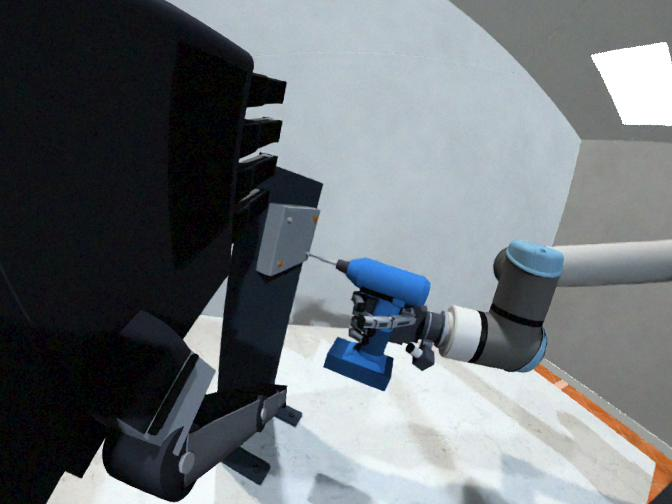

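Emit:
move --pt "0 0 0 0 0 0 1 1 1 1 1 1 0 -0.8 -0.0019 -0.0027 0 0 0 0 -1 -1 -0.98 -0.45 -1 -0.98 0.2 0" --pt "0 0 0 0 0 0 1 1 1 1 1 1 0 -0.8 -0.001 -0.0034 0 0 0 0 -1 -1 -0.98 -0.45 -1 -0.98 0.2 0" --speed 0.012 --cameras '[]'

Emit:
execute_actions --actions '[[[0,0,0,0,0,0,1,1,1,1,1,1,0,-0.8,0,0,0,0,0,0,-1,-1,-0.98,-0.9,-1,-0.98,0.2,0],[0,0,0,0,0,0,1,1,1,1,1,1,0,-0.8,0,0,0,0,0,0,-1,-1,-0.98,-0.9,-1,-0.98,0.2,0],[0,0,0,0,0,0,1,1,1,1,1,1,0,-0.8,0,0,0,0,0,0,-1,-1,-0.98,-0.9,-1,-0.98,0.2,0],[0,0,0,0,0,0,1,1,1,1,1,1,0,-0.8,0,0,0,0,0,0,-1,-1,-0.98,-0.9,-1,-0.98,0.2,0],[0,0,0,0,0,0,1,1,1,1,1,1,0,-0.8,0,0,0,0,0,0,-1,-1,-0.98,-0.9,-1,-0.98,0.2,0],[0,0,0,0,0,0,1,1,1,1,1,1,0,-0.8,0,0,0,0,0,0,-1,-1,-0.98,-0.9,-1,-0.98,0.2,0],[0,0,0,0,0,0,1,1,1,1,1,1,0,-0.8,0,0,0,0,0,0,-1,-1,-0.98,-0.9,-1,-0.98,0.2,0],[0,0,0,0,0,0,1,1,1,1,1,1,0,-0.8,0,0,0,0,0,0,-1,-1,-0.98,-0.9,-1,-0.98,0.2,0],[0,0,0,0,0,0,1,1,1,1,1,1,0,-0.8,0,0,0,0,0,0,-1,-1,-0.98,-0.9,-1,-0.98,0.2,0],[0,0,0,0,0,0,1,1,1,1,1,1,0,-0.8,0,0,0,0,0,0,-1,-1,-0.98,-0.45,-1,-0.98,0.2,0]]]' --cameras '[]'

Emit:
move --target '[0,0,0,0,0,0,1,1,1,1,1,1,0,-0.8,0.0054,0.0076,0,0,0,0,-1,-1,-0.98,-0.45,-1,-0.98,0.2,0]' --speed 0.006 --stop_force 6 --cameras '["cam_left_wrist"]'

Scene clock: 157.60 s.
Wrist force, peak (N): left_arm=[3.6 -0.6 3.2] | right_arm=[11.9 -1.5 -4.0]
Off the commanded pose: left_arm 0.000 m, 0 deg | right_arm 0.000 m, 0 deg.
move: done

Scene clock: 158.37 s.
Wrist force, peak (N): left_arm=[3.5 -0.9 3.1] | right_arm=[11.6 0.0 0.6]
Off the commanded pose: left_arm 0.000 m, 0 deg | right_arm 0.000 m, 0 deg.

Scene clock: 160.07 s.
left_arm: end_effector_position=(+0.6580, +0.3864, +0.4921) hand_measured=(+1.000, +1.000, +1.000, +1.000, +1.000, +1.000) hand_load_n=(+0.0, +0.0, +0.0, +0.0, +0.0, +0.0) hand_stopped_by=(target, target, target, target, target, target) hand_force_limit=0.00 hand_speed=-0.80 end_effector_quat_wxyz=(+0.115, +0.595, -0.087, +0.791) | right_arm: end_effector_position=(+0.8361, +0.2650, +0.3752) hand_measured=(-0.834, -0.846, -0.796, -0.450, +0.088, -0.980) hand_load_n=(+9.0, +7.0, +9.5, +0.0, +13.0, -3.5) hand_stopped_by=(force, force, force, target, force, target) hand_force_limit=0.20 hand_speed=0.00 end_effector_quat_wxyz=(+0.596, -0.344, +0.655, +0.313)
Joint positions: left_arm=[-0.453 -1.574 2.192 -0.902 1.446 1.607] | right_arm=[0.616 -0.772 1.167 -0.296 1.282 -1.599]
Joint torques (N m): left_arm=[-7.93 -18.21 -32.8 -3.78 -0.1 -1.36] | right_arm=[-14.25 -131.5 -44.29 -5.99 -0.23 -1.38]
Wrist force (N): left_arm=[3.2 -0.9 2.8] | right_arm=[11.6 0.5 -4.3]
Wrist torque (N m): left_arm=[-0.40 -0.82 0.33] | right_arm=[-0.03 -0.78 0.15]
Wrist force, peak (N): left_arm=[3.5 -1.5 2.9] | right_arm=[13.7 0.3 -14.9]
Hand target: left_arm +0.6580, +0.3864, +0.4921; +0.115, +0.595, -0.087, +0.791 | right_arm +0.8361, +0.2650, +0.3752; +0.596, -0.344, +0.655, +0.313 (not the last commanded pose)
Off the commanded pose: left_arm 0.000 m, 0 deg | right_arm 0.003 m, 0 deg.
move: contact (right_arm)
Images, in order: cam_left_wrist.

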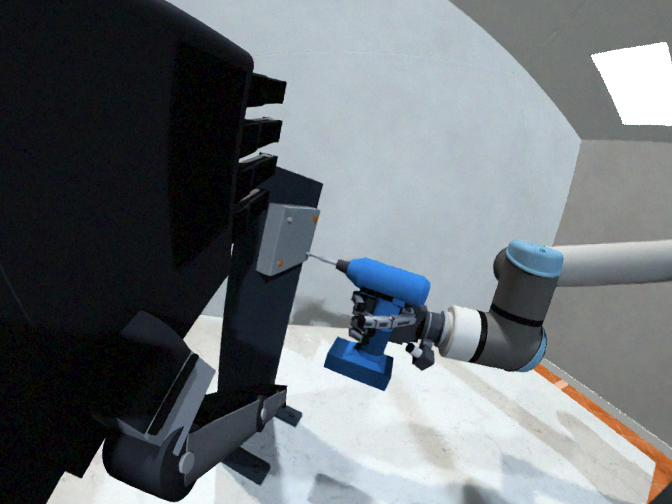

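Emit:
move --pt "0 0 0 0 0 0 1 1 1 1 1 1 0 -0.8 -0.0019 -0.0027 0 0 0 0 -1 -1 -0.98 -0.45 -1 -0.98 0.2 0" --pt "0 0 0 0 0 0 1 1 1 1 1 1 0 -0.8 -0.0023 -0.0025 0 0 0 0 -1 -1 -0.98 -0.45 -1 -0.98 0.2 0" --speed 0.012 --cameras '[]'

Emit:
execute_actions --actions '[[[0,0,0,0,0,0,1,1,1,1,1,1,0,-0.8,0,0,0,0,0,0,-1,-1,-0.98,-0.9,-1,-0.98,0.2,0]]]' --cameras '["cam_left_wrist"]'

Emit:
execute_actions --actions '[[[0,0,0,0,0,0,1,1,1,1,1,1,0,-0.8,0,0,0,0,0,0,-1,-1,-0.98,-0.45,-1,-0.98,0.2,0]]]' --cameras '[]'

Emit:
move --target '[0,0,0,0,0,0,1,1,1,1,1,1,0,-0.8,0.0054,0.0076,0,0,0,0,-1,-1,-0.98,-0.45,-1,-0.98,0.2,0]' --speed 0.006 --stop_force 6 --cameras '["cam_left_wrist"]'

Scene clock: 162.37 s.
Wrist force, peak (N): left_arm=[3.6 -1.1 3.2] | right_arm=[11.9 0.6 -4.1]
Off the commanded pose: left_arm 0.000 m, 0 deg | right_arm 0.000 m, 0 deg.
move: done

Scene clock: 163.07 s.
Wrist force, peak (N): left_arm=[3.6 -1.4 3.0] | right_arm=[11.5 -0.1 0.7]
Off the commanded pose: left_arm 0.000 m, 0 deg | right_arm 0.000 m, 0 deg.
Images, in order: cam_left_wrist.

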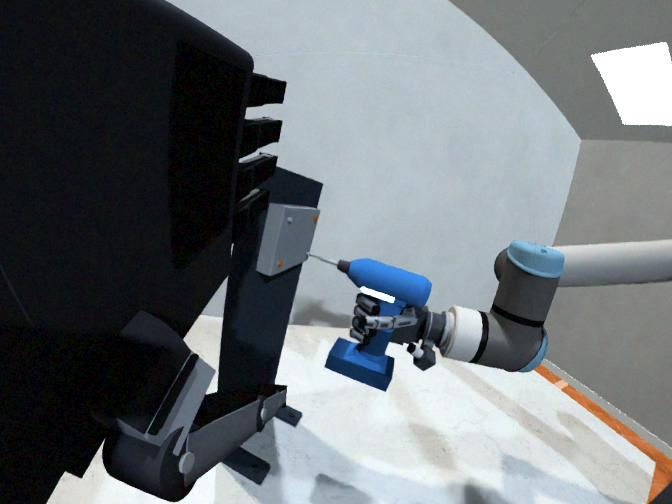

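Scene clock: 163.77 s.
Wrist force, peak (N): left_arm=[3.7 -1.1 2.9] | right_arm=[11.4 -0.1 0.8]
Off the commanded pose: left_arm 0.000 m, 0 deg | right_arm 0.000 m, 0 deg.

Scene clock: 165.40 s.
left_arm: end_effector_position=(+0.6580, +0.3864, +0.4921) hand_measured=(+1.000, +1.000, +1.000, +1.000, +1.000, +1.000) hand_load_n=(+0.0, +0.0, +0.0, +0.0, +0.0, +0.0) hand_stopped_by=(target, target, target, target, target, target) hand_force_limit=0.00 hand_speed=-0.80 end_effector_quat_wxyz=(+0.115, +0.595, -0.087, +0.791) | right_arm: end_effector_position=(+0.8368, +0.2666, +0.3752) hand_measured=(-0.834, -0.846, -0.796, -0.450, +0.088, -0.980) hand_load_n=(+9.0, +7.0, +9.5, +0.0, +13.0, -3.0) hand_stopped_by=(force, force, force, target, force, target) hand_force_limit=0.20 hand_speed=0.00 end_effector_quat_wxyz=(+0.596, -0.344, +0.655, +0.313)
Joint positions: left_arm=[-0.453 -1.574 2.192 -0.902 1.446 1.607] | right_arm=[0.617 -0.769 1.162 -0.294 1.282 -1.599]
Joint torques (N m): left_arm=[-13.65 -19.97 -32.98 -4.59 0.34 -0.95] | right_arm=[-9.23 -131.94 -44.36 -6.21 -0.34 0.94]
Wrist force (N): left_arm=[3.2 -1.2 2.4] | right_arm=[11.9 -0.1 -5.3]
Wrist torque (N m): left_arm=[-0.43 -0.79 0.32] | right_arm=[0.11 -0.83 0.21]
Wrist force, peak (N): left_arm=[3.6 -0.9 2.9] | right_arm=[14.2 -0.7 -15.9]
Hand target: left_arm +0.6580, +0.3864, +0.4921; +0.115, +0.595, -0.087, +0.791 | right_arm +0.8368, +0.2665, +0.3752; +0.596, -0.344, +0.655, +0.313 (not the last commanded pose)
Off the commanded pose: left_arm 0.000 m, 0 deg | right_arm 0.002 m, 0 deg.
move: contact (right_arm)
Images, in order: cam_left_wrist.

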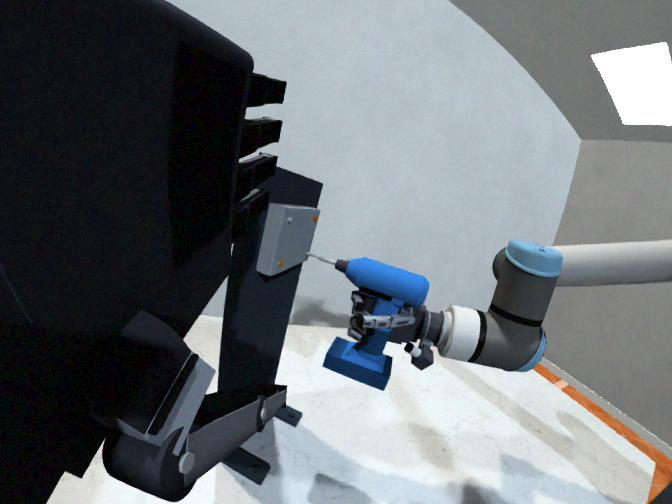

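Emit:
execute_actions --actions '[[[0,0,0,0,0,0,1,1,1,1,1,1,0,-0.8,0.00016,0.00023,0,0,0,0,-1,-1,-0.98,-0.9,-1,-0.98,0.2,0],[0,0,0,0,0,0,1,1,1,1,1,1,0,-0.8,0.00032,0.00045,0,0,0,0,-1,-1,-0.98,-0.9,-1,-0.98,0.2,0],[0,0,0,0,0,0,1,1,1,1,1,1,0,-0.8,0.00048,0.00068,0,0,0,0,-1,-1,-0.98,-0.9,-1,-0.98,0.2,0],[0,0,0,0,0,0,1,1,1,1,1,1,0,-0.8,0.00048,0.00068,0,0,0,0,-1,-1,-0.98,-0.9,-1,-0.98,0.2,0],[0,0,0,0,0,0,1,1,1,1,1,1,0,-0.8,0.00048,0.00068,0,0,0,0,-1,-1,-0.98,-0.9,-1,-0.98,0.2,0],[0,0,0,0,0,0,1,1,1,1,1,1,0,-0.8,0.00048,0.00068,0,0,0,0,-1,-1,-0.98,-0.9,-1,-0.98,0.2,0],[0,0,0,0,0,0,1,1,1,1,1,1,0,-0.8,0.00048,0.00068,0,0,0,0,-1,-1,-0.98,-0.9,-1,-0.98,0.2,0],[0,0,0,0,0,0,1,1,1,1,1,1,0,-0.8,0.00055,0.00077,0,0,0,0,-1,-1,-0.98,-0.9,-1,-0.98,0.2,0],[0,0,0,0,0,0,1,1,1,1,1,1,0,-0.8,0.00062,0.00087,0,0,0,0,-1,-1,-0.98,-0.9,-1,-0.98,0.2,0],[0,0,0,0,0,0,1,1,1,1,1,1,0,-0.8,0.00069,0.00096,0,0,0,0,-1,-1,-0.98,-0.9,-1,-0.98,0.2,0],[0,0,0,0,0,0,1,1,1,1,1,1,0,-0.8,0.00075,0.00106,0,0,0,0,-1,-1,-0.98,-0.9,-1,-0.98,0.2,0],[0,0,0,0,0,0,1,1,1,1,1,1,0,-0.8,0.00082,0.00115,0,0,0,0,-1,-1,-0.98,-0.9,-1,-0.98,0.2,0],[0,0,0,0,0,0,1,1,1,1,1,1,0,-0.8,0.00089,0.00125,0,0,0,0,-1,-1,-0.98,-0.9,-1,-0.98,0.2,0],[0,0,0,0,0,0,1,1,1,1,1,1,0,-0.8,0.00096,0.00134,0,0,0,0,-1,-1,-0.98,-0.9,-1,-0.98,0.2,0],[0,0,0,0,0,0,1,1,1,1,1,1,0,-0.8,0.00102,0.00144,0,0,0,0,-1,-1,-0.98,-0.9,-1,-0.98,0.2,0]],[[0,0,0,0,0,0,1,1,1,1,1,1,0,-0.8,0.00007,0.0001,0,0,0,0,-1,-1,-0.98,-0.9,-1,-0.98,0.2,0],[0,0,0,0,0,0,1,1,1,1,1,1,0,-0.8,0.00014,0.00019,0,0,0,0,-1,-1,-0.98,-0.9,-1,-0.98,0.2,0],[0,0,0,0,0,0,1,1,1,1,1,1,0,-0.8,0.0002,0.00029,0,0,0,0,-1,-1,-0.98,-0.9,-1,-0.98,0.2,0],[0,0,0,0,0,0,1,1,1,1,1,1,0,-0.8,0.00027,0.00038,0,0,0,0,-1,-1,-0.98,-0.9,-1,-0.98,0.2,0],[0,0,0,0,0,0,1,1,1,1,1,1,0,-0.8,0.00034,0.00048,0,0,0,0,-1,-1,-0.98,-0.9,-1,-0.98,0.2,0],[0,0,0,0,0,0,1,1,1,1,1,1,0,-0.8,0.00041,0.00057,0,0,0,0,-1,-1,-0.98,-0.9,-1,-0.98,0.2,0],[0,0,0,0,0,0,1,1,1,1,1,1,0,-0.8,0.00047,0.00067,0,0,0,0,-1,-1,-0.98,-0.9,-1,-0.98,0.2,0],[0,0,0,0,0,0,1,1,1,1,1,1,0,-0.8,0.00054,0.00076,0,0,0,0,-1,-1,-0.98,-0.9,-1,-0.98,0.2,0],[0,0,0,0,0,0,1,1,1,1,1,1,0,-0.8,0.00061,0.00086,0,0,0,0,-1,-1,-0.98,-0.9,-1,-0.98,0.2,0],[0,0,0,0,0,0,1,1,1,1,1,1,0,-0.8,0.00061,0.00086,0,0,0,0,-1,-1,-0.98,-0.9,-1,-0.98,0.2,0],[0,0,0,0,0,0,1,1,1,1,1,1,0,-0.8,0.00061,0.00086,0,0,0,0,-1,-1,-0.98,-0.45,-1,-0.98,0.2,0],[0,0,0,0,0,0,1,1,1,1,1,1,0,-0.8,0.00061,0.00086,0,0,0,0,-1,-1,-0.98,-0.45,-1,-0.98,0.2,0]]]' --cameras '["cam_left_wrist"]'

Emit:
zoom_image --camera "cam_left_wrist" --region '[270, 200, 390, 290]'

Scene clock: 167.57 s.
left_arm: end_effector_position=(+0.6580, +0.3864, +0.4921) hand_measured=(+1.000, +1.000, +1.000, +1.000, +1.000, +1.000) hand_load_n=(+0.0, +0.0, +0.0, +0.0, +0.0, +0.0) hand_stopped_by=(target, target, target, target, target, target) hand_force_limit=0.00 hand_speed=-0.80 end_effector_quat_wxyz=(+0.115, +0.595, -0.087, +0.791) | right_arm: end_effector_position=(+0.8378, +0.2679, +0.3752) hand_measured=(-0.834, -0.846, -0.796, -0.450, +0.088, -0.980) hand_load_n=(+9.0, +7.0, +9.5, +0.0, +13.5, -3.5) hand_stopped_by=(force, force, force, target, force, target) hand_force_limit=0.20 hand_speed=0.00 end_effector_quat_wxyz=(+0.596, -0.344, +0.655, +0.313)
Joint positions: left_arm=[-0.453 -1.574 2.192 -0.902 1.446 1.607] | right_arm=[0.618 -0.766 1.156 -0.292 1.283 -1.599]
Joint torques (N m): left_arm=[-7.62 -19.28 -34.32 -4.3 -0.68 -1.09] | right_arm=[11.69 -126.04 -47.75 -4.21 1.37 2.2]
Wrist force (N): left_arm=[2.9 -1.3 2.7] | right_arm=[15.9 0.5 -9.7]
Wrist torque (N m): left_arm=[-0.45 -0.75 0.30] | right_arm=[0.23 -0.76 0.33]
Wrist force, peak (N): left_arm=[3.7 -1.4 2.9] | right_arm=[18.4 0.6 -24.4]
Hand target: left_arm +0.6580, +0.3864, +0.4921; +0.115, +0.595, -0.087, +0.791 | right_arm +0.8378, +0.2679, +0.3752; +0.596, -0.344, +0.655, +0.313
Off the commanded pose: left_arm 0.000 m, 0 deg | right_arm 0.000 m, 0 deg.
Images, in order: cam_left_wrist.

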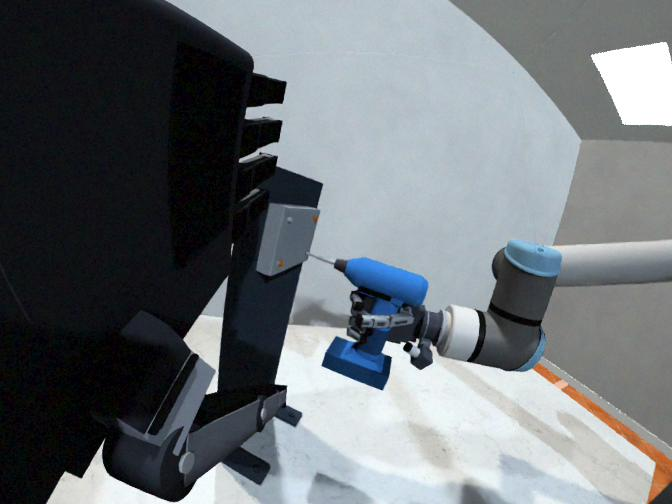

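Scaled by 4.200 from the camera's 672x504 image, which has a finer 960x720 frame.

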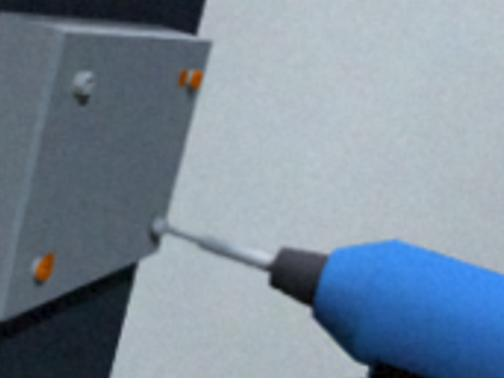

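Emit:
execute_actions --actions '[[[0,0,0,0,0,0,1,1,1,1,1,1,0,-0.8,0.0001,0.00014,0,0,0,0,-1,-1,-0.98,-0.9,-1,-0.98,0.2,0],[0,0,0,0,0,0,1,1,1,1,1,1,0,-0.8,0.0002,0.00028,0,0,0,0,-1,-1,-0.98,-0.9,-1,-0.98,0.2,0],[0,0,0,0,0,0,1,1,1,1,1,1,0,-0.8,0.0002,0.00028,0,0,0,0,-1,-1,-0.98,-0.9,-1,-0.98,0.2,0],[0,0,0,0,0,0,1,1,1,1,1,1,0,-0.8,0.0002,0.00028,0,0,0,0,-1,-1,-0.98,-0.9,-1,-0.98,0.2,0],[0,0,0,0,0,0,1,1,1,1,1,1,0,-0.8,0.0002,0.00028,0,0,0,0,-1,-1,-0.98,-0.9,-1,-0.98,0.2,0],[0,0,0,0,0,0,1,1,1,1,1,1,0,-0.8,0.0002,0.00028,0,0,0,0,-1,-1,-0.98,-0.9,-1,-0.98,0.2,0],[0,0,0,0,0,0,1,1,1,1,1,1,0,-0.8,0.0002,0.00028,0,0,0,0,-1,-1,-0.98,-0.9,-1,-0.98,0.2,0],[0,0,0,0,0,0,1,1,1,1,1,1,0,-0.8,0.00026,0.00036,0,0,0,0,-1,-1,-0.98,-0.9,-1,-0.98,0.2,0],[0,0,0,0,0,0,1,1,1,1,1,1,0,-0.8,0.00032,0.00045,0,0,0,0,-1,-1,-0.98,-0.9,-1,-0.98,0.2,0],[0,0,0,0,0,0,1,1,1,1,1,1,0,-0.8,0.00039,0.00054,0,0,0,0,-1,-1,-0.98,-0.9,-1,-0.98,0.2,0],[0,0,0,0,0,0,1,1,1,1,1,1,0,-0.8,0.00045,0.00063,0,0,0,0,-1,-1,-0.98,-0.9,-1,-0.98,0.2,0],[0,0,0,0,0,0,1,1,1,1,1,1,0,-0.8,0.00051,0.00072,0,0,0,0,-1,-1,-0.98,-0.9,-1,-0.98,0.2,0],[0,0,0,0,0,0,1,1,1,1,1,1,0,-0.8,0.00058,0.00081,0,0,0,0,-1,-1,-0.98,-0.9,-1,-0.98,0.2,0],[0,0,0,0,0,0,1,1,1,1,1,1,0,-0.8,0.00064,0.00091,0,0,0,0,-1,-1,-0.98,-0.9,-1,-0.98,0.2,0],[0,0,0,0,0,0,1,1,1,1,1,1,0,-0.8,0.00071,0.001,0,0,0,0,-1,-1,-0.98,-0.9,-1,-0.98,0.2,0]],[[0,0,0,0,0,0,1,1,1,1,1,1,0,-0.8,0.00006,0.00009,0,0,0,0,-1,-1,-0.98,-0.9,-1,-0.98,0.2,0],[0,0,0,0,0,0,1,1,1,1,1,1,0,-0.8,0.00012,0.00018,0,0,0,0,-1,-1,-0.98,-0.9,-1,-0.98,0.2,0],[0,0,0,0,0,0,1,1,1,1,1,1,0,-0.8,0.00019,0.00027,0,0,0,0,-1,-1,-0.98,-0.9,-1,-0.98,0.2,0]]]' --cameras '["cam_left_wrist"]'

Scene clock: 169.10 s.
left_arm: end_effector_position=(+0.6580, +0.3864, +0.4921) hand_measured=(+1.000, +1.000, +1.000, +1.000, +1.000, +1.000) hand_load_n=(+0.0, +0.0, +0.0, +0.0, +0.0, +0.0) hand_stopped_by=(target, target, target, target, target, target) hand_force_limit=0.00 hand_speed=-0.80 end_effector_quat_wxyz=(+0.115, +0.595, -0.087, +0.791) | right_arm: end_effector_position=(+0.8383, +0.2687, +0.3752) hand_measured=(-0.834, -0.846, -0.796, -0.776, +0.088, -0.980) hand_load_n=(+8.5, +6.5, +9.0, +6.5, +13.0, -3.0) hand_stopped_by=(force, force, force, force, force, target) hand_force_limit=0.20 hand_speed=0.00 end_effector_quat_wxyz=(+0.596, -0.344, +0.655, +0.313)
Joint positions: left_arm=[-0.453 -1.574 2.192 -0.902 1.446 1.607] | right_arm=[0.618 -0.765 1.154 -0.29 1.283 -1.599]
Joint torques (N m): left_arm=[-11.93 -23.17 -34.12 -5.1 0.15 -0.4] | right_arm=[9.28 -125.51 -42.59 -3.11 2.37 1.93]
Wrist force (N): left_arm=[3.3 -1.2 2.7] | right_arm=[12.2 1.5 2.1]
Wrist torque (N m): left_arm=[-0.44 -0.81 0.33] | right_arm=[-0.27 -0.48 -0.76]
Wrist force, peak (N): left_arm=[3.8 -1.0 2.9] | right_arm=[17.0 0.7 -15.7]
Hand target: left_arm +0.6580, +0.3864, +0.4921; +0.115, +0.595, -0.087, +0.791 | right_arm +0.8383, +0.2687, +0.3752; +0.596, -0.344, +0.655, +0.313
Off the commanded pose: left_arm 0.000 m, 0 deg | right_arm 0.000 m, 0 deg.
Images, in order: cam_left_wrist.

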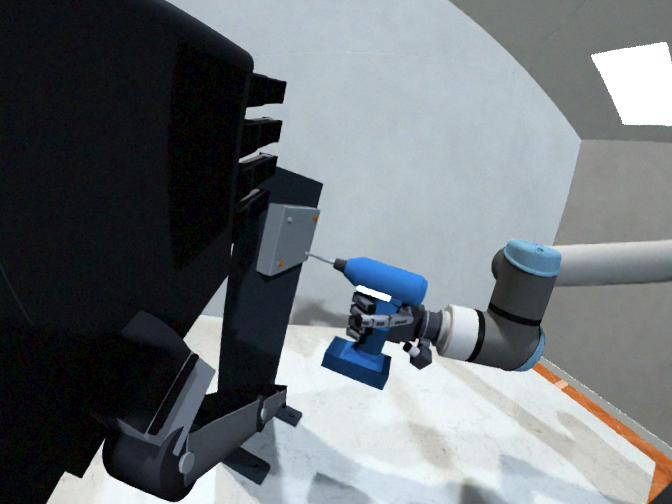

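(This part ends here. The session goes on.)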